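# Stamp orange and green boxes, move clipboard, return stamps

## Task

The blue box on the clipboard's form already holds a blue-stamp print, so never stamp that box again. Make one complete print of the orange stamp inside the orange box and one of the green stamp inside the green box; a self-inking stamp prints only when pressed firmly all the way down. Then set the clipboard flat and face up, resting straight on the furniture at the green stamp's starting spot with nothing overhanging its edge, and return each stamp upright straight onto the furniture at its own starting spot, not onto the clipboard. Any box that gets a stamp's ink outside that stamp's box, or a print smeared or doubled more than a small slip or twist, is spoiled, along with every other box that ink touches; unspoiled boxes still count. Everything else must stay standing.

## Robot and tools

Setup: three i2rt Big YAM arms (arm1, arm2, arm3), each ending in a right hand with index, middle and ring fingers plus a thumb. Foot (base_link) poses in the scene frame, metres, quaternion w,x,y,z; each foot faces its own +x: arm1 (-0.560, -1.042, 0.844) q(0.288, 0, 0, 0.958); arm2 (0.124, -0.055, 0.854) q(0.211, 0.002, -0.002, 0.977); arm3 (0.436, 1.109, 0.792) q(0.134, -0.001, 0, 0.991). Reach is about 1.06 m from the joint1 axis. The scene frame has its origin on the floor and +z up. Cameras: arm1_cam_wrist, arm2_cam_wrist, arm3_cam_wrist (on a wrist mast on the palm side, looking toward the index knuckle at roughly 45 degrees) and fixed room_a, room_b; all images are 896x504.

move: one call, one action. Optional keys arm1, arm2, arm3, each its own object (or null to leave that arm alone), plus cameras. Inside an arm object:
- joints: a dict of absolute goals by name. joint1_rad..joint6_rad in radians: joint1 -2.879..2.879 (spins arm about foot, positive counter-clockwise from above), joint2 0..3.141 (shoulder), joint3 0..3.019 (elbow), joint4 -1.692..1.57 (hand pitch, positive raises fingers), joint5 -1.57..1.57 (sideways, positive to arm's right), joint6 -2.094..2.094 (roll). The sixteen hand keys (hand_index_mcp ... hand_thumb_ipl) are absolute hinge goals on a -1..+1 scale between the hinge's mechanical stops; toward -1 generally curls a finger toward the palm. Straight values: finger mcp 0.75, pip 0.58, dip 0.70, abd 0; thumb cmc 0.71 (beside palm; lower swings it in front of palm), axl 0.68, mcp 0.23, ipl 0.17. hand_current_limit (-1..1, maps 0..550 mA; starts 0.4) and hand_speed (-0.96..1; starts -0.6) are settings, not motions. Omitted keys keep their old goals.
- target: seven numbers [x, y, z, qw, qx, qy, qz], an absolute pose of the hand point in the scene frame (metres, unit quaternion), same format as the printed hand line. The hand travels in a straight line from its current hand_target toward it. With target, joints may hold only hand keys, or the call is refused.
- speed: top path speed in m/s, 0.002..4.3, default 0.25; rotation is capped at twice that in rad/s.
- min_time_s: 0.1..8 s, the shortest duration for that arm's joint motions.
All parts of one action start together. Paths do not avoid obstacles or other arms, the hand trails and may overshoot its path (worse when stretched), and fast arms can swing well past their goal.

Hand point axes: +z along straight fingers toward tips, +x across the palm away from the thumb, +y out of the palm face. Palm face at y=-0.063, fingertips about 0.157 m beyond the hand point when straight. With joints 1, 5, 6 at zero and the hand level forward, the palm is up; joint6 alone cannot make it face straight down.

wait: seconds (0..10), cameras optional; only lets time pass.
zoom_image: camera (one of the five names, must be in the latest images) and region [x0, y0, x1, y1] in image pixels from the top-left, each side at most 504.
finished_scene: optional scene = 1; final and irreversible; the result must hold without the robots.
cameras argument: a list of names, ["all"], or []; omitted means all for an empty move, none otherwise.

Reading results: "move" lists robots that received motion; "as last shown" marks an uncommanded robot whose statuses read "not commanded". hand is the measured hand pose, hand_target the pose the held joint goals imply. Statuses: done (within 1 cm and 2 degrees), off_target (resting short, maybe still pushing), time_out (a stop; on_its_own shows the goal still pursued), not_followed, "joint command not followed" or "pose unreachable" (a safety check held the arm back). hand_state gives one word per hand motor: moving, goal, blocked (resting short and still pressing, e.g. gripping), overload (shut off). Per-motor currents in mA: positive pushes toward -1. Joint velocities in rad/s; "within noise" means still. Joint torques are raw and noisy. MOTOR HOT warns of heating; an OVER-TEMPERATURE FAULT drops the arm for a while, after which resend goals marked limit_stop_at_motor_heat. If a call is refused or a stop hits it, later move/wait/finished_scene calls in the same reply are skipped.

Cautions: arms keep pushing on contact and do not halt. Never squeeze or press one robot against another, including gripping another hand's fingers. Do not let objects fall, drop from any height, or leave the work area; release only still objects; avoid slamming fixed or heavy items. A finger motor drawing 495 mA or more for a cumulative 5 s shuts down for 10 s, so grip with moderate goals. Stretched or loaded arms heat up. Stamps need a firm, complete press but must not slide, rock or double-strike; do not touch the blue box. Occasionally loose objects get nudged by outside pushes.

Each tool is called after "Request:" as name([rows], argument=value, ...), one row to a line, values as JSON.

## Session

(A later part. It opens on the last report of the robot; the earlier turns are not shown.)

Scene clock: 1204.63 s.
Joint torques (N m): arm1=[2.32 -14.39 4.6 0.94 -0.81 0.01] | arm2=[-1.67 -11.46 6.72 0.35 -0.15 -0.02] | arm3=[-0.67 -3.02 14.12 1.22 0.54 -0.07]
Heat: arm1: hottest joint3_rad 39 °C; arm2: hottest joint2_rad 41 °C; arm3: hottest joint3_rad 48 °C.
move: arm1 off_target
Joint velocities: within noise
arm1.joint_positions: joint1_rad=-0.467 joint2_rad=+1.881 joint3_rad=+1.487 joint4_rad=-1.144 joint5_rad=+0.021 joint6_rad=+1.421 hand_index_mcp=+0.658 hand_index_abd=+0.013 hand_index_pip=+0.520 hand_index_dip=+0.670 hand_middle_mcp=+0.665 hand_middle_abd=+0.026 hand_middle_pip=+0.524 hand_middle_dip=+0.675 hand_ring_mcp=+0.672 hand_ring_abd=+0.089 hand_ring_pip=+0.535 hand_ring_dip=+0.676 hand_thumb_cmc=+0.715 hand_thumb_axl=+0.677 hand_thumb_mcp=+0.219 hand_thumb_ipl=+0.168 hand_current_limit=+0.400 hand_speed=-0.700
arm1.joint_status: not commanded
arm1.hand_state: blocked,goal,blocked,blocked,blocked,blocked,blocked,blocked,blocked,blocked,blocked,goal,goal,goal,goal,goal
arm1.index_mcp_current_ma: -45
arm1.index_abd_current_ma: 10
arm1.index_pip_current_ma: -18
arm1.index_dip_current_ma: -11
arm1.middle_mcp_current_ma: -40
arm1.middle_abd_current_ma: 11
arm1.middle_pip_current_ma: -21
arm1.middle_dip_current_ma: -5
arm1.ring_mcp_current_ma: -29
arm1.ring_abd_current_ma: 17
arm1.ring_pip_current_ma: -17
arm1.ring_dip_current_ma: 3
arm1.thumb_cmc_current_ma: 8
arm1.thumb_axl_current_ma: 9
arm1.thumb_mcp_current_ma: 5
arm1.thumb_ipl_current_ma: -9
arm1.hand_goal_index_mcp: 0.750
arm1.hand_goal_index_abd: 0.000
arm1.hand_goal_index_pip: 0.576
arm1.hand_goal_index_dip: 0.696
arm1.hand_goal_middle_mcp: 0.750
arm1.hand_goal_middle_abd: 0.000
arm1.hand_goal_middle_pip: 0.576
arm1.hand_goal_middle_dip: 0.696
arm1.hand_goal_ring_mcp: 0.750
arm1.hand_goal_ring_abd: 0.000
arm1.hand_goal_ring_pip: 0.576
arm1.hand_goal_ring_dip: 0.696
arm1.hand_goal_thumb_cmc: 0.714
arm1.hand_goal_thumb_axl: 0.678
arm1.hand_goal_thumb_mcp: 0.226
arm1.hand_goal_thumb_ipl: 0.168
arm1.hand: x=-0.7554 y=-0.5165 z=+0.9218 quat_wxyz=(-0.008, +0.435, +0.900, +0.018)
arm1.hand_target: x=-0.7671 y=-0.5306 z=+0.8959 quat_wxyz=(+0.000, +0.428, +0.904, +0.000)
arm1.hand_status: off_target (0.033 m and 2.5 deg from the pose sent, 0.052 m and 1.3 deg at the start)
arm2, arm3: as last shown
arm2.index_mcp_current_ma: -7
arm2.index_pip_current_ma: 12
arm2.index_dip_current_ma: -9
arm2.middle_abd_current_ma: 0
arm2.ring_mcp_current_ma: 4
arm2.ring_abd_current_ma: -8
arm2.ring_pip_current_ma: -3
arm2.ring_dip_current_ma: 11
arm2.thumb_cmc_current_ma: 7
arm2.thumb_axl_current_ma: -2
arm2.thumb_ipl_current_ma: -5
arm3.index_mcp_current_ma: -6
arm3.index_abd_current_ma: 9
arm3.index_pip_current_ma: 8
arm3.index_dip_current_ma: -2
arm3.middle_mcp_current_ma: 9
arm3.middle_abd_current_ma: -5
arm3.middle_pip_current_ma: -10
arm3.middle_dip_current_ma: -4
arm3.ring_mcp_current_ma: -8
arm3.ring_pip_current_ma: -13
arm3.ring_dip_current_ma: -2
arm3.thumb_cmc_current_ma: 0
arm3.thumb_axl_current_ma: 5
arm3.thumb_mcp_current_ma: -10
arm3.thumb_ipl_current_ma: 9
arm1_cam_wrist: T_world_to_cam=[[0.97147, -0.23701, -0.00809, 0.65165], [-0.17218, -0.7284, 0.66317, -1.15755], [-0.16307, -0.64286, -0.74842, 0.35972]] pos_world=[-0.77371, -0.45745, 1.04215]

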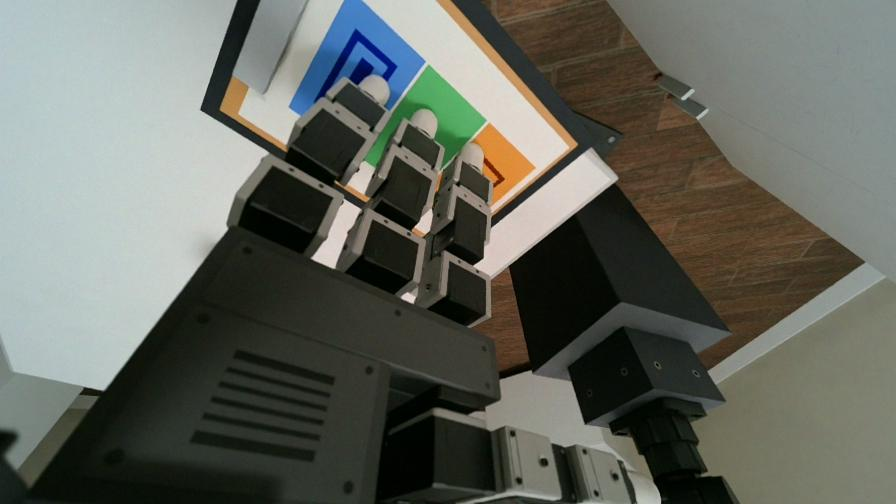

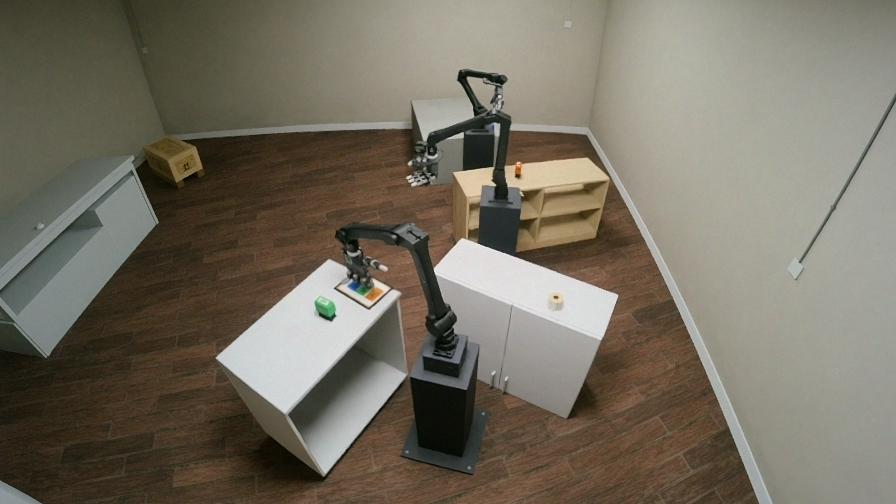

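Request:
move(arm1={"target": [-0.7920, -0.5490, 0.890, 0, 0.4274, 0.9041, 0], "speed": 0.03}, cameras=["room_b"])

Request:
zoom_image(camera="room_b", region=[320, 240, 420, 320])

Scene clock: 1208.63 s.
Joint torques (N m): arm1=[3.19 -14.21 4.6 0.79 -1.39 0.01] | arm2=[-1.67 -11.4 6.78 0.38 -0.16 -0.02] | arm3=[-0.62 -2.78 14.48 1.17 0.52 -0.06]
Heat: arm1: hottest joint3_rad 39 °C; arm2: hottest joint2_rad 41 °C; arm3: hottest joint3_rad 48 °C.
move: arm1 off_target
Joint velocities: within noise
arm1.joint_positions: joint1_rad=-0.425 joint2_rad=+1.878 joint3_rad=+1.469 joint4_rad=-1.125 joint5_rad=+0.035 joint6_rad=+1.476 hand_index_mcp=+0.597 hand_index_abd=+0.012 hand_index_pip=+0.477 hand_index_dip=+0.647 hand_middle_mcp=+0.598 hand_middle_abd=+0.028 hand_middle_pip=+0.481 hand_middle_dip=+0.653 hand_ring_mcp=+0.604 hand_ring_abd=+0.094 hand_ring_pip=+0.493 hand_ring_dip=+0.651 hand_thumb_cmc=+0.715 hand_thumb_axl=+0.677 hand_thumb_mcp=+0.219 hand_thumb_ipl=+0.168 hand_current_limit=+0.400 hand_speed=-0.700
arm1.joint_status: not commanded
arm1.hand_state: blocked,goal,blocked,blocked,blocked,blocked,blocked,blocked,blocked,blocked,blocked,blocked,goal,goal,goal,goal
arm1.index_mcp_current_ma: -106
arm1.index_abd_current_ma: 11
arm1.index_pip_current_ma: -38
arm1.index_dip_current_ma: -21
arm1.middle_mcp_current_ma: -98
arm1.middle_abd_current_ma: 6
arm1.middle_pip_current_ma: -50
arm1.middle_dip_current_ma: -23
arm1.ring_mcp_current_ma: -89
arm1.ring_abd_current_ma: 25
arm1.ring_pip_current_ma: -43
arm1.ring_dip_current_ma: -11
arm1.thumb_cmc_current_ma: 5
arm1.thumb_axl_current_ma: 7
arm1.thumb_mcp_current_ma: 11
arm1.thumb_ipl_current_ma: -9
arm1.hand_goal_index_mcp: 0.750
arm1.hand_goal_index_abd: 0.000
arm1.hand_goal_index_pip: 0.576
arm1.hand_goal_index_dip: 0.696
arm1.hand_goal_middle_mcp: 0.750
arm1.hand_goal_middle_abd: 0.000
arm1.hand_goal_middle_pip: 0.576
arm1.hand_goal_middle_dip: 0.696
arm1.hand_goal_ring_mcp: 0.750
arm1.hand_goal_ring_abd: 0.000
arm1.hand_goal_ring_pip: 0.576
arm1.hand_goal_ring_dip: 0.696
arm1.hand_goal_thumb_cmc: 0.714
arm1.hand_goal_thumb_axl: 0.678
arm1.hand_goal_thumb_mcp: 0.226
arm1.hand_goal_thumb_ipl: 0.168
arm1.hand: x=-0.7716 y=-0.5304 z=+0.9179 quat_wxyz=(-0.006, +0.441, +0.897, +0.024)
arm1.hand_target: x=-0.7904 y=-0.5497 z=+0.8911 quat_wxyz=(+0.001, +0.428, +0.904, +0.000)
arm1.hand_status: off_target (0.039 m and 3.4 deg from the pose sent, 0.058 m and 2.5 deg at the start)
arm2, arm3: as last shown
arm2.index_mcp_current_ma: -9
arm2.index_abd_current_ma: -4
arm2.index_pip_current_ma: 7
arm2.index_dip_current_ma: -3
arm2.middle_mcp_current_ma: 4
arm2.middle_abd_current_ma: 8
arm2.middle_pip_current_ma: 6
arm2.middle_dip_current_ma: 2
arm2.ring_mcp_current_ma: 18
arm2.ring_abd_current_ma: -12
arm2.ring_pip_current_ma: -9
arm2.ring_dip_current_ma: 8
arm2.thumb_cmc_current_ma: 14
arm2.thumb_axl_current_ma: 1
arm2.thumb_mcp_current_ma: -7
arm2.thumb_ipl_current_ma: -8
arm3.index_mcp_current_ma: -8
arm3.index_abd_current_ma: 14
arm3.index_pip_current_ma: 5
arm3.index_dip_current_ma: -1
arm3.middle_mcp_current_ma: 11
arm3.middle_abd_current_ma: -10
arm3.middle_pip_current_ma: -8
arm3.middle_dip_current_ma: -1
arm3.ring_mcp_current_ma: -7
arm3.ring_abd_current_ma: 3
arm3.ring_pip_current_ma: -12
arm3.ring_dip_current_ma: -3
arm3.thumb_cmc_current_ma: 1
arm3.thumb_axl_current_ma: 7
arm3.thumb_mcp_current_ma: -9
arm3.thumb_ipl_current_ma: 5

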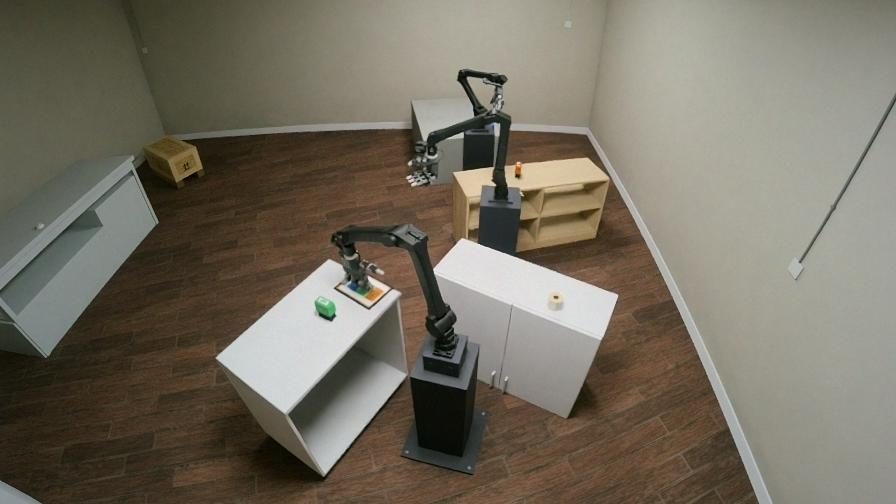

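Scaled by 5.040 from the camera's image (finer frame: 1280x720).

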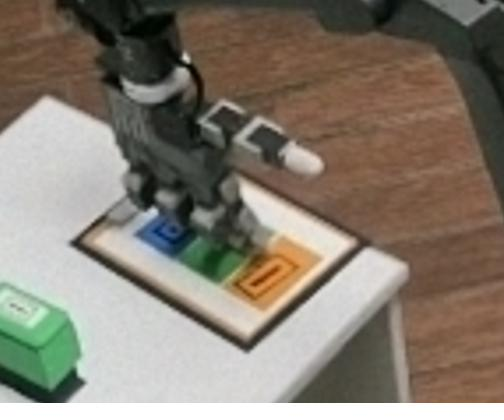

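Request:
move(arm1={"target": [-0.7500, -0.5140, 0.960, 0, 0.4274, 0.9041, 0], "speed": 0.08})

Request:
move(arm1={"target": [-0.6850, -0.4500, 0.955, 0, 0.4274, 0.9041, 0], "speed": 0.12, "joints": {"hand_index_mcp": 0.59, "hand_middle_mcp": 0.59, "hand_ring_mcp": 0.59}})

Request:
move(arm1={"target": [-0.6850, -0.4500, 0.920, 0, 0.4274, 0.9041, 0], "speed": 0.04})

Scene clock: 1215.60 s.
Joint torques (N m): arm1=[0.15 -17.67 10.19 -0.47 -0.08 -0.15] | arm2=[-1.73 -11.4 6.74 0.46 -0.15 -0.01] | arm3=[-0.73 -2.32 14.2 1.44 0.47 -0.04]
Heat: arm1: hottest joint3_rad 39 °C; arm2: hottest joint2_rad 41 °C; arm3: hottest joint3_rad 48 °C.
move: arm1 off_target
Joint velocities: within noise
arm1.joint_positions: joint1_rad=-0.478 joint2_rad=+1.874 joint3_rad=+1.509 joint4_rad=-1.268 joint5_rad=+0.003 joint6_rad=+1.397 hand_index_mcp=+0.735 hand_index_abd=-0.018 hand_index_pip=+0.564 hand_index_dip=+0.685 hand_middle_mcp=+0.735 hand_middle_abd=-0.015 hand_middle_pip=+0.564 hand_middle_dip=+0.686 hand_ring_mcp=+0.735 hand_ring_abd=-0.015 hand_ring_pip=+0.565 hand_ring_dip=+0.687 hand_thumb_cmc=+0.707 hand_thumb_axl=+0.677 hand_thumb_mcp=+0.219 hand_thumb_ipl=+0.168 hand_current_limit=+0.400 hand_speed=-0.700
arm1.joint_status: not commanded
arm1.hand_state: goal,goal,goal,goal,goal,goal,goal,goal,goal,goal,goal,goal,goal,goal,goal,goal
arm1.index_mcp_current_ma: -2
arm1.index_abd_current_ma: 1
arm1.index_pip_current_ma: 7
arm1.index_dip_current_ma: -3
arm1.middle_mcp_current_ma: 2
arm1.middle_abd_current_ma: 6
arm1.middle_pip_current_ma: -5
arm1.middle_dip_current_ma: -1
arm1.ring_mcp_current_ma: -1
arm1.ring_abd_current_ma: -10
arm1.ring_pip_current_ma: -11
arm1.ring_dip_current_ma: 5
arm1.thumb_cmc_current_ma: 10
arm1.thumb_axl_current_ma: 5
arm1.thumb_mcp_current_ma: 1
arm1.thumb_ipl_current_ma: -7
arm1.hand_goal_index_mcp: 0.750
arm1.hand_goal_index_abd: 0.000
arm1.hand_goal_index_pip: 0.576
arm1.hand_goal_index_dip: 0.696
arm1.hand_goal_middle_mcp: 0.750
arm1.hand_goal_middle_abd: 0.000
arm1.hand_goal_middle_pip: 0.576
arm1.hand_goal_middle_dip: 0.696
arm1.hand_goal_ring_mcp: 0.750
arm1.hand_goal_ring_abd: 0.000
arm1.hand_goal_ring_pip: 0.576
arm1.hand_goal_ring_dip: 0.696
arm1.hand_goal_thumb_cmc: 0.714
arm1.hand_goal_thumb_axl: 0.678
arm1.hand_goal_thumb_mcp: 0.226
arm1.hand_goal_thumb_ipl: 0.168
arm1.hand: x=-0.7425 y=-0.5330 z=+0.9329 quat_wxyz=(+0.026, +0.429, +0.903, -0.017)
arm1.hand_target: x=-0.7493 y=-0.5153 z=+0.9604 quat_wxyz=(+0.000, +0.427, +0.904, +0.000)
arm1.hand_status: off_target (0.034 m and 3.6 deg from the pose sent, 0.050 m and 3.4 deg at the start)
arm2, arm3: as last shown
arm2.index_mcp_current_ma: -2
arm2.index_abd_current_ma: 0
arm2.index_pip_current_ma: 12
arm2.index_dip_current_ma: -12
arm2.middle_mcp_current_ma: 6
arm2.middle_abd_current_ma: 11
arm2.middle_pip_current_ma: 10
arm2.middle_dip_current_ma: 4
arm2.ring_mcp_current_ma: 12
arm2.ring_abd_current_ma: -6
arm2.ring_pip_current_ma: -3
arm2.thumb_cmc_current_ma: 18
arm2.thumb_axl_current_ma: -1
arm2.thumb_mcp_current_ma: -21
arm2.thumb_ipl_current_ma: 0
arm3.index_mcp_current_ma: -7
arm3.index_abd_current_ma: 6
arm3.index_pip_current_ma: 7
arm3.index_dip_current_ma: 2
arm3.middle_mcp_current_ma: 10
arm3.middle_abd_current_ma: -7
arm3.middle_pip_current_ma: -7
arm3.ring_mcp_current_ma: -1
arm3.ring_abd_current_ma: 8
arm3.ring_pip_current_ma: -7
arm3.ring_dip_current_ma: -2
arm3.thumb_cmc_current_ma: 0
arm3.thumb_axl_current_ma: 6
arm3.thumb_mcp_current_ma: -10
arm3.thumb_ipl_current_ma: 3
pictures: none

Scene clock: 1217.20 s.
Joint torques (N m): arm1=[0.38 -17.03 10.45 -0.36 -0.01 -0.16] | arm2=[-1.9 -11.52 6.72 0.36 -0.14 -0.02] | arm3=[-0.32 -2.78 14.17 1.36 0.53 -0.06]
Heat: arm1: hottest joint3_rad 39 °C; arm2: hottest joint2_rad 41 °C; arm3: hottest joint3_rad 48 °C.
move: arm1 off_target
Joint velocities: within noise
arm1.joint_positions: joint1_rad=-0.631 joint2_rad=+1.937 joint3_rad=+1.622 joint4_rad=-1.297 joint5_rad=+0.003 joint6_rad=+1.248 hand_index_mcp=+0.598 hand_index_abd=-0.018 hand_index_pip=+0.573 hand_index_dip=+0.687 hand_middle_mcp=+0.596 hand_middle_abd=-0.015 hand_middle_pip=+0.576 hand_middle_dip=+0.686 hand_ring_mcp=+0.599 hand_ring_abd=-0.015 hand_ring_pip=+0.574 hand_ring_dip=+0.693 hand_thumb_cmc=+0.707 hand_thumb_axl=+0.677 hand_thumb_mcp=+0.219 hand_thumb_ipl=+0.168 hand_current_limit=+0.400 hand_speed=-0.700
arm1.joint_status: all done
arm1.hand_state: goal,goal,goal,goal,goal,goal,goal,goal,goal,goal,goal,goal,goal,goal,goal,goal
arm1.index_mcp_current_ma: -2
arm1.index_abd_current_ma: 4
arm1.index_pip_current_ma: 11
arm1.index_dip_current_ma: -6
arm1.middle_mcp_current_ma: 6
arm1.middle_abd_current_ma: 2
arm1.middle_pip_current_ma: -1
arm1.middle_dip_current_ma: -14
arm1.ring_mcp_current_ma: 0
arm1.ring_abd_current_ma: -4
arm1.ring_pip_current_ma: -3
arm1.ring_dip_current_ma: 3
arm1.thumb_cmc_current_ma: 9
arm1.thumb_axl_current_ma: 10
arm1.thumb_mcp_current_ma: 12
arm1.thumb_ipl_current_ma: -9
arm1.hand_goal_index_mcp: 0.590
arm1.hand_goal_index_abd: 0.000
arm1.hand_goal_index_pip: 0.576
arm1.hand_goal_index_dip: 0.696
arm1.hand_goal_middle_mcp: 0.590
arm1.hand_goal_middle_abd: 0.000
arm1.hand_goal_middle_pip: 0.576
arm1.hand_goal_middle_dip: 0.696
arm1.hand_goal_ring_mcp: 0.590
arm1.hand_goal_ring_abd: 0.000
arm1.hand_goal_ring_pip: 0.576
arm1.hand_goal_ring_dip: 0.696
arm1.hand_goal_thumb_cmc: 0.714
arm1.hand_goal_thumb_axl: 0.678
arm1.hand_goal_thumb_mcp: 0.226
arm1.hand_goal_thumb_ipl: 0.168
arm1.hand: x=-0.6787 y=-0.4682 z=+0.9379 quat_wxyz=(+0.016, +0.431, +0.902, -0.014)
arm1.hand_target: x=-0.6846 y=-0.4510 z=+0.9552 quat_wxyz=(+0.000, +0.427, +0.904, +0.000)
arm1.hand_status: off_target (0.026 m and 2.4 deg from the pose sent, 0.103 m and 3.6 deg at the start)
arm2.joint_positions: joint1_rad=+0.005 joint2_rad=+1.505 joint3_rad=+1.100 joint4_rad=-1.099 joint5_rad=-0.046 joint6_rad=-0.525 hand_index_mcp=-0.281 hand_index_abd=+0.005 hand_index_pip=+0.593 hand_index_dip=+0.701 hand_middle_mcp=-0.281 hand_middle_abd=+0.009 hand_middle_pip=+0.590 hand_middle_dip=+0.691 hand_ring_mcp=-0.281 hand_ring_abd=+0.005 hand_ring_pip=+0.593 hand_ring_dip=+0.704 hand_thumb_cmc=-0.564 hand_thumb_axl=+0.681 hand_thumb_mcp=+0.494 hand_thumb_ipl=-0.482 hand_current_limit=+0.550 hand_speed=-0.800
arm2.joint_status: not commanded
arm2.hand_state: goal,goal,goal,goal,goal,goal,goal,goal,goal,goal,goal,goal,goal,goal,goal,goal
arm2.index_mcp_current_ma: -11
arm2.index_abd_current_ma: -7
arm2.index_pip_current_ma: 12
arm2.index_dip_current_ma: -15
arm2.middle_mcp_current_ma: 7
arm2.middle_abd_current_ma: 5
arm2.middle_pip_current_ma: 6
arm2.middle_dip_current_ma: 2
arm2.ring_mcp_current_ma: 13
arm2.ring_abd_current_ma: -4
arm2.ring_pip_current_ma: 2
arm2.ring_dip_current_ma: 3
arm2.thumb_cmc_current_ma: 7
arm2.thumb_axl_current_ma: -4
arm2.thumb_mcp_current_ma: -5
arm2.thumb_ipl_current_ma: -3
arm2.hand_goal_index_mcp: -0.300
arm2.hand_goal_index_abd: 0.000
arm2.hand_goal_index_pip: 0.576
arm2.hand_goal_index_dip: 0.696
arm2.hand_goal_middle_mcp: -0.300
arm2.hand_goal_middle_abd: 0.000
arm2.hand_goal_middle_pip: 0.576
arm2.hand_goal_middle_dip: 0.696
arm2.hand_goal_ring_mcp: -0.300
arm2.hand_goal_ring_abd: 0.000
arm2.hand_goal_ring_pip: 0.576
arm2.hand_goal_ring_dip: 0.696
arm2.hand_goal_thumb_cmc: -0.570
arm2.hand_goal_thumb_axl: 0.678
arm2.hand_goal_thumb_mcp: 0.500
arm2.hand_goal_thumb_ipl: -0.480
arm2.hand: x=-0.3596 y=+0.1269 z=+0.9785 quat_wxyz=(-0.031, -0.743, +0.668, +0.027)
arm2.hand_target: x=-0.3563 y=+0.1280 z=+0.9819 quat_wxyz=(-0.030, -0.744, +0.667, +0.027)
arm2.hand_status: not commanded
arm3.joint_positions: joint1_rad=+2.143 joint2_rad=+0.730 joint3_rad=+0.874 joint4_rad=-0.866 joint5_rad=+0.592 joint6_rad=+1.703 hand_index_mcp=+0.754 hand_index_abd=+0.002 hand_index_pip=+0.577 hand_index_dip=+0.696 hand_middle_mcp=+0.754 hand_middle_abd=+0.003 hand_middle_pip=+0.577 hand_middle_dip=+0.696 hand_ring_mcp=+0.774 hand_ring_abd=+0.022 hand_ring_pip=+0.591 hand_ring_dip=+0.702 hand_thumb_cmc=+0.714 hand_thumb_axl=+0.677 hand_thumb_mcp=+0.226 hand_thumb_ipl=+0.168 hand_current_limit=+0.400 hand_speed=-0.600
arm3.joint_status: not commanded
arm3.hand_state: goal,goal,goal,goal,goal,goal,goal,goal,blocked,blocked,goal,goal,goal,goal,goal,goal
arm3.index_mcp_current_ma: -5
arm3.index_abd_current_ma: 8
arm3.index_pip_current_ma: 7
arm3.index_dip_current_ma: 2
arm3.middle_mcp_current_ma: 9
arm3.middle_abd_current_ma: -8
arm3.middle_pip_current_ma: -4
arm3.middle_dip_current_ma: -1
arm3.ring_mcp_current_ma: -8
arm3.ring_abd_current_ma: 3
arm3.ring_pip_current_ma: -13
arm3.ring_dip_current_ma: -4
arm3.thumb_cmc_current_ma: 3
arm3.thumb_axl_current_ma: 2
arm3.thumb_mcp_current_ma: -9
arm3.thumb_ipl_current_ma: 11
arm3.hand_goal_index_mcp: 0.754
arm3.hand_goal_index_abd: 0.000
arm3.hand_goal_index_pip: 0.576
arm3.hand_goal_index_dip: 0.696
arm3.hand_goal_middle_mcp: 0.754
arm3.hand_goal_middle_abd: 0.000
arm3.hand_goal_middle_pip: 0.576
arm3.hand_goal_middle_dip: 0.696
arm3.hand_goal_ring_mcp: 0.754
arm3.hand_goal_ring_abd: 0.000
arm3.hand_goal_ring_pip: 0.576
arm3.hand_goal_ring_dip: 0.696
arm3.hand_goal_thumb_cmc: 0.714
arm3.hand_goal_thumb_axl: 0.678
arm3.hand_goal_thumb_mcp: 0.226
arm3.hand_goal_thumb_ipl: 0.168
arm3.hand: x=+0.3588 y=+0.8021 z=+1.1410 quat_wxyz=(-0.435, -0.589, +0.654, -0.190)
arm3.hand_target: x=+0.3569 y=+0.8011 z=+1.1598 quat_wxyz=(-0.441, -0.576, +0.658, -0.202)
arm3.hand_status: not commanded
pictures: none

Scene clock: 1218.60 s.
Joint torques (N m): arm1=[0.38 -17.26 7.12 0.39 -0.02 -0.15] | arm2=[-1.73 -11.46 6.79 0.39 -0.14 -0.02] | arm3=[-0.91 -2.67 14.39 1.33 0.52 -0.03]
Heat: arm1: hottest joint3_rad 39 °C; arm2: hottest joint2_rad 41 °C; arm3: hottest joint3_rad 48 °C.
move: arm1 done
Joint velocities: within noise
arm1.joint_positions: joint1_rad=-0.631 joint2_rad=+1.967 joint3_rad=+1.622 joint4_rad=-1.237 joint5_rad=+0.003 joint6_rad=+1.247 hand_index_mcp=+0.598 hand_index_abd=-0.018 hand_index_pip=+0.573 hand_index_dip=+0.687 hand_middle_mcp=+0.596 hand_middle_abd=-0.015 hand_middle_pip=+0.576 hand_middle_dip=+0.686 hand_ring_mcp=+0.599 hand_ring_abd=-0.015 hand_ring_pip=+0.574 hand_ring_dip=+0.693 hand_thumb_cmc=+0.707 hand_thumb_axl=+0.677 hand_thumb_mcp=+0.219 hand_thumb_ipl=+0.168 hand_current_limit=+0.400 hand_speed=-0.700
arm1.joint_status: not commanded
arm1.hand_state: goal,goal,goal,goal,goal,goal,goal,goal,goal,goal,goal,goal,goal,goal,goal,goal
arm1.index_mcp_current_ma: 1
arm1.index_abd_current_ma: 2
arm1.index_pip_current_ma: 8
arm1.index_dip_current_ma: -4
arm1.middle_mcp_current_ma: 2
arm1.middle_abd_current_ma: 9
arm1.middle_pip_current_ma: -2
arm1.middle_dip_current_ma: 0
arm1.ring_mcp_current_ma: 10
arm1.ring_abd_current_ma: -4
arm1.ring_pip_current_ma: -6
arm1.ring_dip_current_ma: 5
arm1.thumb_cmc_current_ma: 15
arm1.thumb_axl_current_ma: 6
arm1.thumb_mcp_current_ma: 2
arm1.thumb_ipl_current_ma: -10
arm1.hand_goal_index_mcp: 0.590
arm1.hand_goal_index_abd: 0.000
arm1.hand_goal_index_pip: 0.576
arm1.hand_goal_index_dip: 0.696
arm1.hand_goal_middle_mcp: 0.590
arm1.hand_goal_middle_abd: 0.000
arm1.hand_goal_middle_pip: 0.576
arm1.hand_goal_middle_dip: 0.696
arm1.hand_goal_ring_mcp: 0.590
arm1.hand_goal_ring_abd: 0.000
arm1.hand_goal_ring_pip: 0.576
arm1.hand_goal_ring_dip: 0.696
arm1.hand_goal_thumb_cmc: 0.714
arm1.hand_goal_thumb_axl: 0.678
arm1.hand_goal_thumb_mcp: 0.226
arm1.hand_goal_thumb_ipl: 0.168
arm1.hand: x=-0.6835 y=-0.4555 z=+0.9207 quat_wxyz=(+0.005, +0.431, +0.902, -0.003)
arm1.hand_target: x=-0.6849 y=-0.4501 z=+0.9199 quat_wxyz=(+0.000, +0.427, +0.904, +0.000)
arm1.hand_status: done (0.006 m and 0.8 deg from the pose sent, 0.026 m and 2.4 deg at the start)
arm2, arm3: as last shown
arm2.index_mcp_current_ma: 7
arm2.index_abd_current_ma: -4
arm2.index_pip_current_ma: 7
arm2.index_dip_current_ma: -6
arm2.middle_mcp_current_ma: 3
arm2.middle_abd_current_ma: 13
arm2.middle_pip_current_ma: -3
arm2.middle_dip_current_ma: 3
arm2.ring_mcp_current_ma: 11
arm2.ring_abd_current_ma: -7
arm2.ring_pip_current_ma: -4
arm2.ring_dip_current_ma: 15
arm2.thumb_cmc_current_ma: 5
arm2.thumb_axl_current_ma: -2
arm2.thumb_mcp_current_ma: -15
arm2.thumb_ipl_current_ma: -7
arm3.index_abd_current_ma: 10
arm3.index_pip_current_ma: 6
arm3.index_dip_current_ma: -1
arm3.middle_pip_current_ma: -10
arm3.middle_dip_current_ma: 2
arm3.ring_mcp_current_ma: -9
arm3.ring_abd_current_ma: 7
arm3.ring_pip_current_ma: -8
arm3.ring_dip_current_ma: -6
arm3.thumb_cmc_current_ma: -1
arm3.thumb_axl_current_ma: 5
arm3.thumb_mcp_current_ma: -7
arm3.thumb_ipl_current_ma: 6
pictures: none

Request:
move(arm1={"target": [-0.6850, -0.4520, 0.910, 0, 0.4274, 0.9041, 0], "speed": 0.03})

Request:
move(arm1={"target": [-0.7020, -0.4680, 0.918, 0, 0.4274, 0.9041, 0], "speed": 0.03})

Scene clock: 1221.23 s.
Joint torques (N m): arm1=[0.62 -17.32 6.2 0.39 -0.02 -0.14] | arm2=[-1.67 -11.52 6.78 0.36 -0.14 -0.01] | arm3=[-0.73 -3.08 14.16 1.51 0.52 -0.09]
Heat: arm1: hottest joint3_rad 39 °C; arm2: hottest joint2_rad 41 °C; arm3: hottest joint3_rad 48 °C.
move: arm1 done
Joint velocities: within noise
arm1.joint_positions: joint1_rad=-0.631 joint2_rad=+1.972 joint3_rad=+1.614 joint4_rad=-1.212 joint5_rad=+0.003 joint6_rad=+1.247 hand_index_mcp=+0.598 hand_index_abd=-0.018 hand_index_pip=+0.573 hand_index_dip=+0.687 hand_middle_mcp=+0.596 hand_middle_abd=-0.015 hand_middle_pip=+0.576 hand_middle_dip=+0.686 hand_ring_mcp=+0.599 hand_ring_abd=-0.015 hand_ring_pip=+0.574 hand_ring_dip=+0.693 hand_thumb_cmc=+0.707 hand_thumb_axl=+0.677 hand_thumb_mcp=+0.219 hand_thumb_ipl=+0.168 hand_current_limit=+0.400 hand_speed=-0.700
arm1.joint_status: not commanded
arm1.hand_state: goal,goal,goal,goal,goal,goal,goal,goal,goal,goal,goal,goal,goal,goal,goal,goal
arm1.index_mcp_current_ma: 0
arm1.index_abd_current_ma: -1
arm1.index_pip_current_ma: 9
arm1.index_dip_current_ma: 2
arm1.middle_mcp_current_ma: 9
arm1.middle_abd_current_ma: 7
arm1.middle_pip_current_ma: 5
arm1.middle_dip_current_ma: 1
arm1.ring_mcp_current_ma: 8
arm1.ring_abd_current_ma: -1
arm1.ring_pip_current_ma: -8
arm1.ring_dip_current_ma: 8
arm1.thumb_cmc_current_ma: 6
arm1.thumb_axl_current_ma: 5
arm1.thumb_mcp_current_ma: 0
arm1.thumb_ipl_current_ma: -1
arm1.hand_goal_index_mcp: 0.590
arm1.hand_goal_index_abd: 0.000
arm1.hand_goal_index_pip: 0.576
arm1.hand_goal_index_dip: 0.696
arm1.hand_goal_middle_mcp: 0.590
arm1.hand_goal_middle_abd: 0.000
arm1.hand_goal_middle_pip: 0.576
arm1.hand_goal_middle_dip: 0.696
arm1.hand_goal_ring_mcp: 0.590
arm1.hand_goal_ring_abd: 0.000
arm1.hand_goal_ring_pip: 0.576
arm1.hand_goal_ring_dip: 0.696
arm1.hand_goal_thumb_cmc: 0.714
arm1.hand_goal_thumb_axl: 0.678
arm1.hand_goal_thumb_mcp: 0.226
arm1.hand_goal_thumb_ipl: 0.168
arm1.hand: x=-0.6845 y=-0.4526 z=+0.9154 quat_wxyz=(+0.000, +0.431, +0.902, +0.001)
arm1.hand_target: x=-0.6849 y=-0.4520 z=+0.9100 quat_wxyz=(+0.000, +0.427, +0.904, +0.000)
arm1.hand_status: done (0.005 m and 0.5 deg from the pose sent, 0.011 m and 0.8 deg at the start)
arm2, arm3: as last shown
arm2.index_mcp_current_ma: -8
arm2.index_abd_current_ma: -1
arm2.index_pip_current_ma: 9
arm2.index_dip_current_ma: -10
arm2.middle_mcp_current_ma: 10
arm2.middle_abd_current_ma: 9
arm2.middle_pip_current_ma: 1
arm2.middle_dip_current_ma: 1
arm2.ring_mcp_current_ma: 17
arm2.ring_abd_current_ma: -8
arm2.ring_pip_current_ma: -14
arm2.ring_dip_current_ma: 10
arm2.thumb_cmc_current_ma: 9
arm2.thumb_axl_current_ma: -1
arm2.thumb_mcp_current_ma: -8
arm2.thumb_ipl_current_ma: -6
arm3.index_mcp_current_ma: -10
arm3.index_abd_current_ma: 6
arm3.index_pip_current_ma: 7
arm3.index_dip_current_ma: 3
arm3.middle_mcp_current_ma: 7
arm3.middle_abd_current_ma: -6
arm3.middle_pip_current_ma: -13
arm3.middle_dip_current_ma: 0
arm3.ring_mcp_current_ma: -7
arm3.ring_abd_current_ma: 6
arm3.ring_pip_current_ma: -11
arm3.ring_dip_current_ma: -5
arm3.thumb_cmc_current_ma: 2
arm3.thumb_axl_current_ma: 1
arm3.thumb_mcp_current_ma: -4
arm3.thumb_ipl_current_ma: 9
pictures: none

Scene clock: 1222.67 s.
Joint torques (N m): arm1=[1.73 -19.37 5.71 0.16 -0.12 0] | arm2=[-1.67 -11.52 6.78 0.38 -0.15 -0.02] | arm3=[0.03 -2.55 14.42 1.32 0.5 -0.09]
Heat: arm1: hottest joint3_rad 39 °C; arm2: hottest joint2_rad 41 °C; arm3: hottest joint3_rad 48 °C.
move: arm1 off_target
Joint velocities: within noise
arm1.joint_positions: joint1_rad=-0.610 joint2_rad=+1.972 joint3_rad=+1.597 joint4_rad=-1.212 joint5_rad=+0.005 joint6_rad=+1.269 hand_index_mcp=+0.587 hand_index_abd=-0.018 hand_index_pip=+0.570 hand_index_dip=+0.687 hand_middle_mcp=+0.569 hand_middle_abd=-0.013 hand_middle_pip=+0.564 hand_middle_dip=+0.686 hand_ring_mcp=+0.549 hand_ring_abd=-0.011 hand_ring_pip=+0.559 hand_ring_dip=+0.687 hand_thumb_cmc=+0.710 hand_thumb_axl=+0.677 hand_thumb_mcp=+0.219 hand_thumb_ipl=+0.168 hand_current_limit=+0.400 hand_speed=-0.700
arm1.joint_status: not commanded
arm1.hand_state: goal,goal,goal,goal,blocked,goal,goal,goal,blocked,goal,goal,goal,goal,goal,goal,goal
arm1.index_mcp_current_ma: -12
arm1.index_abd_current_ma: -2
arm1.index_pip_current_ma: 2
arm1.index_dip_current_ma: -7
arm1.middle_mcp_current_ma: 6
arm1.middle_abd_current_ma: 7
arm1.middle_pip_current_ma: -5
arm1.middle_dip_current_ma: -9
arm1.ring_mcp_current_ma: -16
arm1.ring_abd_current_ma: 2
arm1.ring_pip_current_ma: -8
arm1.ring_dip_current_ma: 4
arm1.thumb_cmc_current_ma: 11
arm1.thumb_axl_current_ma: 2
arm1.thumb_mcp_current_ma: 5
arm1.thumb_ipl_current_ma: -10
arm1.hand_goal_index_mcp: 0.590
arm1.hand_goal_index_abd: 0.000
arm1.hand_goal_index_pip: 0.576
arm1.hand_goal_index_dip: 0.696
arm1.hand_goal_middle_mcp: 0.590
arm1.hand_goal_middle_abd: 0.000
arm1.hand_goal_middle_pip: 0.576
arm1.hand_goal_middle_dip: 0.696
arm1.hand_goal_ring_mcp: 0.590
arm1.hand_goal_ring_abd: 0.000
arm1.hand_goal_ring_pip: 0.576
arm1.hand_goal_ring_dip: 0.696
arm1.hand_goal_thumb_cmc: 0.714
arm1.hand_goal_thumb_axl: 0.678
arm1.hand_goal_thumb_mcp: 0.226
arm1.hand_goal_thumb_ipl: 0.168
arm1.hand: x=-0.6932 y=-0.4632 z=+0.9095 quat_wxyz=(+0.007, +0.431, +0.902, -0.004)
arm1.hand_target: x=-0.7017 y=-0.4680 z=+0.9178 quat_wxyz=(+0.000, +0.427, +0.904, +0.000)
arm1.hand_status: off_target (0.013 m and 1.0 deg from the pose sent, 0.023 m and 0.4 deg at the start)
arm2, arm3: as last shown
arm2.index_mcp_current_ma: -3
arm2.index_abd_current_ma: -10
arm2.index_pip_current_ma: 8
arm2.middle_mcp_current_ma: 6
arm2.middle_abd_current_ma: 13
arm2.middle_pip_current_ma: 9
arm2.middle_dip_current_ma: 0
arm2.ring_mcp_current_ma: 10
arm2.ring_abd_current_ma: -3
arm2.ring_pip_current_ma: -7
arm2.ring_dip_current_ma: 12
arm2.thumb_cmc_current_ma: 5
arm2.thumb_axl_current_ma: -8
arm2.thumb_mcp_current_ma: -11
arm2.thumb_ipl_current_ma: -7
arm3.index_mcp_current_ma: -3
arm3.index_abd_current_ma: 5
arm3.index_pip_current_ma: 8
arm3.index_dip_current_ma: 2
arm3.middle_mcp_current_ma: 8
arm3.middle_abd_current_ma: -9
arm3.middle_pip_current_ma: -8
arm3.middle_dip_current_ma: 2
arm3.ring_mcp_current_ma: -10
arm3.ring_abd_current_ma: 2
arm3.ring_pip_current_ma: -7
arm3.ring_dip_current_ma: -2
arm3.thumb_cmc_current_ma: 1
arm3.thumb_axl_current_ma: 5
arm3.thumb_mcp_current_ma: -6
arm3.thumb_ipl_current_ma: 10
pictures: none

Request:
move(arm1={"target": [-0.7130, -0.4770, 0.923, 0, 0.4274, 0.9041, 0], "speed": 0.03}, cameras=["room_b"])

Request:
zoom_image(camera="room_b", region=[320, 240, 420, 320])

Scene clock: 1225.20 s.
Joint torques (N m): arm1=[1.96 -19.96 5.93 -0.08 -0.32 0] | arm2=[-1.61 -11.28 6.78 0.32 -0.14 -0.01] | arm3=[-0.5 -2.73 14.3 1.26 0.52 -0.06]
Heat: arm1: hottest joint3_rad 39 °C; arm2: hottest joint2_rad 41 °C; arm3: hottest joint3_rad 48 °C.
move: arm1 off_target
Joint velocities: within noise
arm1.joint_positions: joint1_rad=-0.591 joint2_rad=+1.965 joint3_rad=+1.585 joint4_rad=-1.212 joint5_rad=+0.010 joint6_rad=+1.293 hand_index_mcp=+0.575 hand_index_abd=-0.010 hand_index_pip=+0.564 hand_index_dip=+0.687 hand_middle_mcp=+0.555 hand_middle_abd=-0.008 hand_middle_pip=+0.559 hand_middle_dip=+0.686 hand_ring_mcp=+0.535 hand_ring_abd=-0.006 hand_ring_pip=+0.550 hand_ring_dip=+0.686 hand_thumb_cmc=+0.710 hand_thumb_axl=+0.677 hand_thumb_mcp=+0.219 hand_thumb_ipl=+0.168 hand_current_limit=+0.400 hand_speed=-0.700
arm1.joint_status: not commanded
arm1.hand_state: goal,goal,goal,goal,blocked,goal,goal,goal,blocked,goal,blocked,goal,goal,goal,goal,goal
arm1.index_mcp_current_ma: -8
arm1.index_abd_current_ma: 8
arm1.index_pip_current_ma: 5
arm1.index_dip_current_ma: -8
arm1.middle_mcp_current_ma: -3
arm1.middle_abd_current_ma: -2
arm1.middle_pip_current_ma: -2
arm1.middle_dip_current_ma: -3
arm1.ring_mcp_current_ma: -22
arm1.ring_abd_current_ma: 3
arm1.ring_pip_current_ma: -7
arm1.ring_dip_current_ma: 0
arm1.thumb_cmc_current_ma: 5
arm1.thumb_axl_current_ma: 11
arm1.thumb_mcp_current_ma: 3
arm1.thumb_ipl_current_ma: -7
arm1.hand_goal_index_mcp: 0.590
arm1.hand_goal_index_abd: 0.000
arm1.hand_goal_index_pip: 0.576
arm1.hand_goal_index_dip: 0.696
arm1.hand_goal_middle_mcp: 0.590
arm1.hand_goal_middle_abd: 0.000
arm1.hand_goal_middle_pip: 0.576
arm1.hand_goal_middle_dip: 0.696
arm1.hand_goal_ring_mcp: 0.590
arm1.hand_goal_ring_abd: 0.000
arm1.hand_goal_ring_pip: 0.576
arm1.hand_goal_ring_dip: 0.696
arm1.hand_goal_thumb_cmc: 0.714
arm1.hand_goal_thumb_axl: 0.678
arm1.hand_goal_thumb_mcp: 0.226
arm1.hand_goal_thumb_ipl: 0.168
arm1.hand: x=-0.7011 y=-0.4713 z=+0.9096 quat_wxyz=(+0.011, +0.433, +0.901, -0.004)
arm1.hand_target: x=-0.7127 y=-0.4770 z=+0.9227 quat_wxyz=(+0.000, +0.427, +0.904, +0.000)
arm1.hand_status: off_target (0.019 m and 1.5 deg from the pose sent, 0.028 m and 1.0 deg at the start)
arm2, arm3: as last shown
arm2.index_abd_current_ma: -7
arm2.index_pip_current_ma: 3
arm2.index_dip_current_ma: -5
arm2.middle_mcp_current_ma: 13
arm2.middle_abd_current_ma: 5
arm2.middle_pip_current_ma: 12
arm2.middle_dip_current_ma: -4
arm2.ring_mcp_current_ma: 16
arm2.ring_abd_current_ma: -8
arm2.ring_pip_current_ma: -10
arm2.ring_dip_current_ma: 9
arm2.thumb_cmc_current_ma: 11
arm2.thumb_axl_current_ma: 0
arm2.thumb_mcp_current_ma: -14
arm2.thumb_ipl_current_ma: -3
arm3.index_mcp_current_ma: -4
arm3.index_abd_current_ma: 10
arm3.index_pip_current_ma: 6
arm3.index_dip_current_ma: 1
arm3.middle_mcp_current_ma: 6
arm3.middle_abd_current_ma: -11
arm3.middle_pip_current_ma: -11
arm3.middle_dip_current_ma: 0
arm3.ring_mcp_current_ma: -9
arm3.ring_abd_current_ma: 5
arm3.ring_pip_current_ma: -4
arm3.ring_dip_current_ma: -5
arm3.thumb_cmc_current_ma: 0
arm3.thumb_axl_current_ma: 9
arm3.thumb_mcp_current_ma: -10
arm3.thumb_ipl_current_ma: 9

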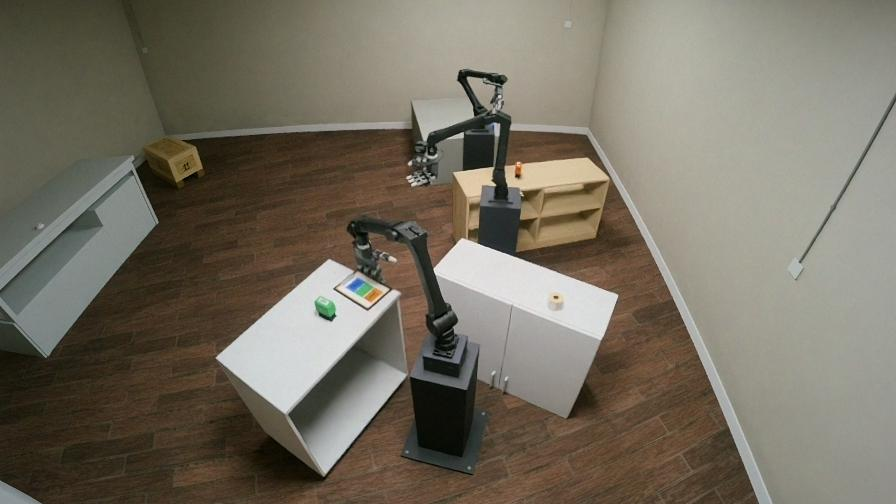

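Scaled by 5.040 from the camera's image (finer frame: 1280x720).

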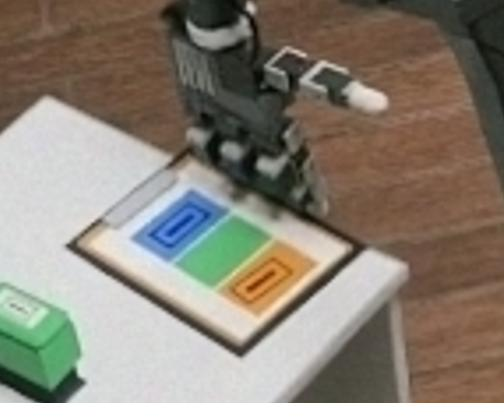

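Request:
move(arm1={"target": [-0.7240, -0.4860, 0.929, 0, 0.4274, 0.9041, 0], "speed": 0.03}, cameras=["room_b"])

Request:
zoom_image(camera="room_b", region=[320, 240, 420, 320])

Scene clock: 1228.77 s.
Joint torques (N m): arm1=[1.79 -19.43 6.09 -0.42 -0.35 -0.01] | arm2=[-1.67 -11.63 6.75 0.35 -0.14 -0.01] | arm3=[0.03 -2.73 14.26 1.22 0.48 -0.01]
Heat: arm1: hottest joint3_rad 39 °C; arm2: hottest joint2_rad 41 °C; arm3: hottest joint3_rad 48 °C.
move: arm1 off_target
Joint velocities: within noise
arm1.joint_positions: joint1_rad=-0.565 joint2_rad=+1.947 joint3_rad=+1.577 joint4_rad=-1.212 joint5_rad=+0.010 joint6_rad=+1.319 hand_index_mcp=+0.578 hand_index_abd=-0.006 hand_index_pip=+0.562 hand_index_dip=+0.687 hand_middle_mcp=+0.555 hand_middle_abd=-0.005 hand_middle_pip=+0.558 hand_middle_dip=+0.686 hand_ring_mcp=+0.534 hand_ring_abd=+0.001 hand_ring_pip=+0.548 hand_ring_dip=+0.685 hand_thumb_cmc=+0.710 hand_thumb_axl=+0.677 hand_thumb_mcp=+0.219 hand_thumb_ipl=+0.168 hand_current_limit=+0.400 hand_speed=-0.700
arm1.joint_status: not commanded
arm1.hand_state: goal,goal,goal,goal,blocked,goal,goal,goal,blocked,goal,blocked,goal,goal,goal,goal,goal
arm1.index_mcp_current_ma: -3
arm1.index_abd_current_ma: 8
arm1.index_pip_current_ma: 7
arm1.index_dip_current_ma: -7
arm1.middle_mcp_current_ma: -8
arm1.middle_abd_current_ma: -2
arm1.middle_pip_current_ma: -5
arm1.middle_dip_current_ma: -4
arm1.ring_mcp_current_ma: -28
arm1.ring_abd_current_ma: 2
arm1.ring_pip_current_ma: -9
arm1.ring_dip_current_ma: 5
arm1.thumb_cmc_current_ma: 7
arm1.thumb_axl_current_ma: 15
arm1.thumb_mcp_current_ma: 6
arm1.thumb_ipl_current_ma: -10
arm1.hand_goal_index_mcp: 0.590
arm1.hand_goal_index_abd: 0.000
arm1.hand_goal_index_pip: 0.576
arm1.hand_goal_index_dip: 0.696
arm1.hand_goal_middle_mcp: 0.590
arm1.hand_goal_middle_abd: 0.000
arm1.hand_goal_middle_pip: 0.576
arm1.hand_goal_middle_dip: 0.696
arm1.hand_goal_ring_mcp: 0.590
arm1.hand_goal_ring_abd: 0.000
arm1.hand_goal_ring_pip: 0.576
arm1.hand_goal_ring_dip: 0.696
arm1.hand_goal_thumb_cmc: 0.714
arm1.hand_goal_thumb_axl: 0.678
arm1.hand_goal_thumb_mcp: 0.226
arm1.hand_goal_thumb_ipl: 0.168
arm1.hand: x=-0.7142 y=-0.4789 z=+0.9171 quat_wxyz=(+0.007, +0.433, +0.901, +0.000)
arm1.hand_target: x=-0.7237 y=-0.4860 z=+0.9287 quat_wxyz=(+0.000, +0.427, +0.904, +0.000)
arm1.hand_status: off_target (0.017 m and 1.1 deg from the pose sent, 0.033 m and 1.5 deg at the start)
arm2, arm3: as last shown
arm2.index_mcp_current_ma: 5
arm2.index_abd_current_ma: -4
arm2.index_pip_current_ma: 10
arm2.index_dip_current_ma: -4
arm2.middle_mcp_current_ma: 0
arm2.middle_abd_current_ma: 8
arm2.middle_pip_current_ma: 4
arm2.middle_dip_current_ma: 4
arm2.ring_mcp_current_ma: 12
arm2.ring_abd_current_ma: -12
arm2.ring_pip_current_ma: -7
arm2.ring_dip_current_ma: 13
arm2.thumb_cmc_current_ma: 6
arm2.thumb_axl_current_ma: -2
arm2.thumb_mcp_current_ma: -16
arm2.thumb_ipl_current_ma: -11
arm3.index_abd_current_ma: 11
arm3.index_pip_current_ma: 3
arm3.middle_abd_current_ma: -12
arm3.middle_pip_current_ma: -9
arm3.middle_dip_current_ma: 3
arm3.ring_mcp_current_ma: -5
arm3.ring_abd_current_ma: 2
arm3.ring_pip_current_ma: -11
arm3.thumb_cmc_current_ma: 1
arm3.thumb_axl_current_ma: 7
arm3.thumb_mcp_current_ma: -3
arm3.thumb_ipl_current_ma: 8

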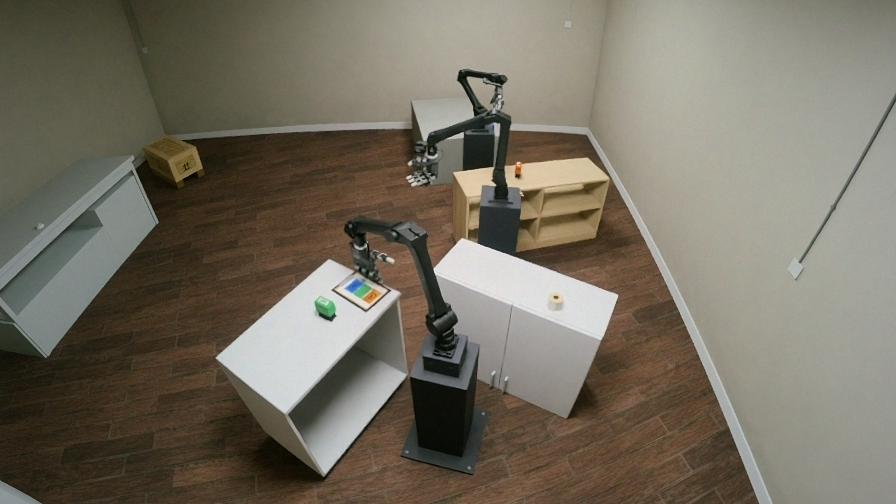

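Scaled by 5.040 from the camera's image (finer frame: 1280x720).

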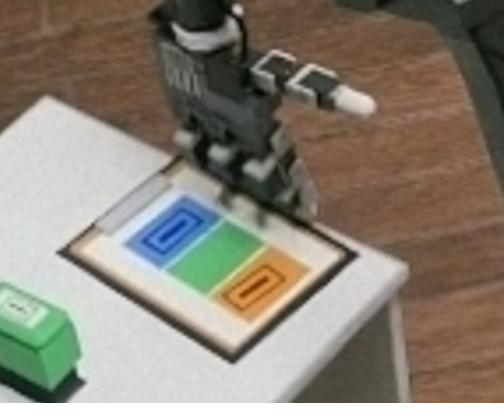

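Request:
move(arm1={"target": [-0.7350, -0.4940, 0.925, 0, 0.4274, 0.9041, 0], "speed": 0.03}, cameras=["room_b"])

Request:
zoom_image(camera="room_b", region=[320, 240, 420, 320])

Scene clock: 1231.10 s.
Joint torques (N m): arm1=[1.67 -18.9 5.75 0.06 -0.41 0.02] | arm2=[-1.55 -11.4 6.72 0.36 -0.15 -0.01] | arm3=[-0.44 -2.37 14.35 1.33 0.49 -0.08]
Heat: arm1: hottest joint3_rad 39 °C; arm2: hottest joint2_rad 41 °C; arm3: hottest joint3_rad 48 °C.
move: arm1 off_target
Joint velocities: within noise
arm1.joint_positions: joint1_rad=-0.540 joint2_rad=+1.938 joint3_rad=+1.568 joint4_rad=-1.212 joint5_rad=+0.012 joint6_rad=+1.339 hand_index_mcp=+0.566 hand_index_abd=-0.006 hand_index_pip=+0.563 hand_index_dip=+0.687 hand_middle_mcp=+0.544 hand_middle_abd=-0.004 hand_middle_pip=+0.551 hand_middle_dip=+0.686 hand_ring_mcp=+0.524 hand_ring_abd=+0.002 hand_ring_pip=+0.542 hand_ring_dip=+0.680 hand_thumb_cmc=+0.715 hand_thumb_axl=+0.677 hand_thumb_mcp=+0.219 hand_thumb_ipl=+0.168 hand_current_limit=+0.400 hand_speed=-0.700
arm1.joint_status: not commanded
arm1.hand_state: blocked,goal,goal,goal,blocked,goal,blocked,goal,blocked,goal,blocked,goal,goal,goal,goal,goal
arm1.index_mcp_current_ma: -8
arm1.index_abd_current_ma: 11
arm1.index_pip_current_ma: 5
arm1.index_dip_current_ma: -7
arm1.middle_mcp_current_ma: -6
arm1.middle_abd_current_ma: 0
arm1.middle_pip_current_ma: -2
arm1.middle_dip_current_ma: -4
arm1.ring_mcp_current_ma: -31
arm1.ring_abd_current_ma: 2
arm1.ring_pip_current_ma: -18
arm1.ring_dip_current_ma: 8
arm1.thumb_cmc_current_ma: 5
arm1.thumb_axl_current_ma: 8
arm1.thumb_mcp_current_ma: 0
arm1.thumb_ipl_current_ma: -3
arm1.hand_goal_index_mcp: 0.590
arm1.hand_goal_index_abd: 0.000
arm1.hand_goal_index_pip: 0.576
arm1.hand_goal_index_dip: 0.696
arm1.hand_goal_middle_mcp: 0.590
arm1.hand_goal_middle_abd: 0.000
arm1.hand_goal_middle_pip: 0.576
arm1.hand_goal_middle_dip: 0.696
arm1.hand_goal_ring_mcp: 0.590
arm1.hand_goal_ring_abd: 0.000
arm1.hand_goal_ring_pip: 0.576
arm1.hand_goal_ring_dip: 0.696
arm1.hand_goal_thumb_cmc: 0.714
arm1.hand_goal_thumb_axl: 0.678
arm1.hand_goal_thumb_mcp: 0.226
arm1.hand_goal_thumb_ipl: 0.168
arm1.hand: x=-0.7257 y=-0.4873 z=+0.9185 quat_wxyz=(+0.008, +0.431, +0.902, +0.001)
arm1.hand_target: x=-0.7349 y=-0.4939 z=+0.9250 quat_wxyz=(+0.000, +0.427, +0.904, +0.000)
arm1.hand_status: off_target (0.013 m and 1.0 deg from the pose sent, 0.027 m and 1.1 deg at the start)
arm2, arm3: as last shown
arm2.index_mcp_current_ma: -6
arm2.index_abd_current_ma: -3
arm2.index_pip_current_ma: 9
arm2.index_dip_current_ma: -11
arm2.middle_mcp_current_ma: 4
arm2.middle_abd_current_ma: 11
arm2.middle_pip_current_ma: 6
arm2.middle_dip_current_ma: 0
arm2.ring_mcp_current_ma: 15
arm2.ring_abd_current_ma: -8
arm2.ring_pip_current_ma: -9
arm2.ring_dip_current_ma: 12
arm2.thumb_cmc_current_ma: 0
arm2.thumb_axl_current_ma: 3
arm2.thumb_mcp_current_ma: -13
arm2.thumb_ipl_current_ma: -9
arm3.index_abd_current_ma: 9
arm3.index_pip_current_ma: 6
arm3.index_dip_current_ma: -3
arm3.middle_mcp_current_ma: 4
arm3.middle_abd_current_ma: -8
arm3.middle_pip_current_ma: -6
arm3.middle_dip_current_ma: 1
arm3.ring_mcp_current_ma: -7
arm3.ring_abd_current_ma: 1
arm3.ring_pip_current_ma: -13
arm3.ring_dip_current_ma: -6
arm3.thumb_cmc_current_ma: 2
arm3.thumb_axl_current_ma: 6
arm3.thumb_mcp_current_ma: -12
arm3.thumb_ipl_current_ma: 9

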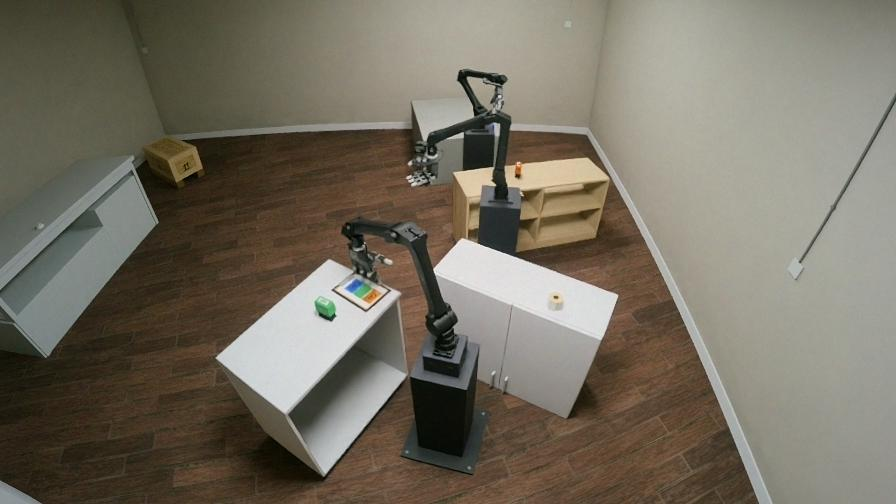

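Scaled by 5.040 from the camera's image (finer frame: 1280x720).

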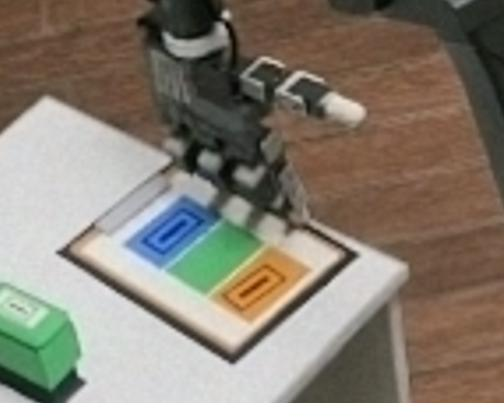

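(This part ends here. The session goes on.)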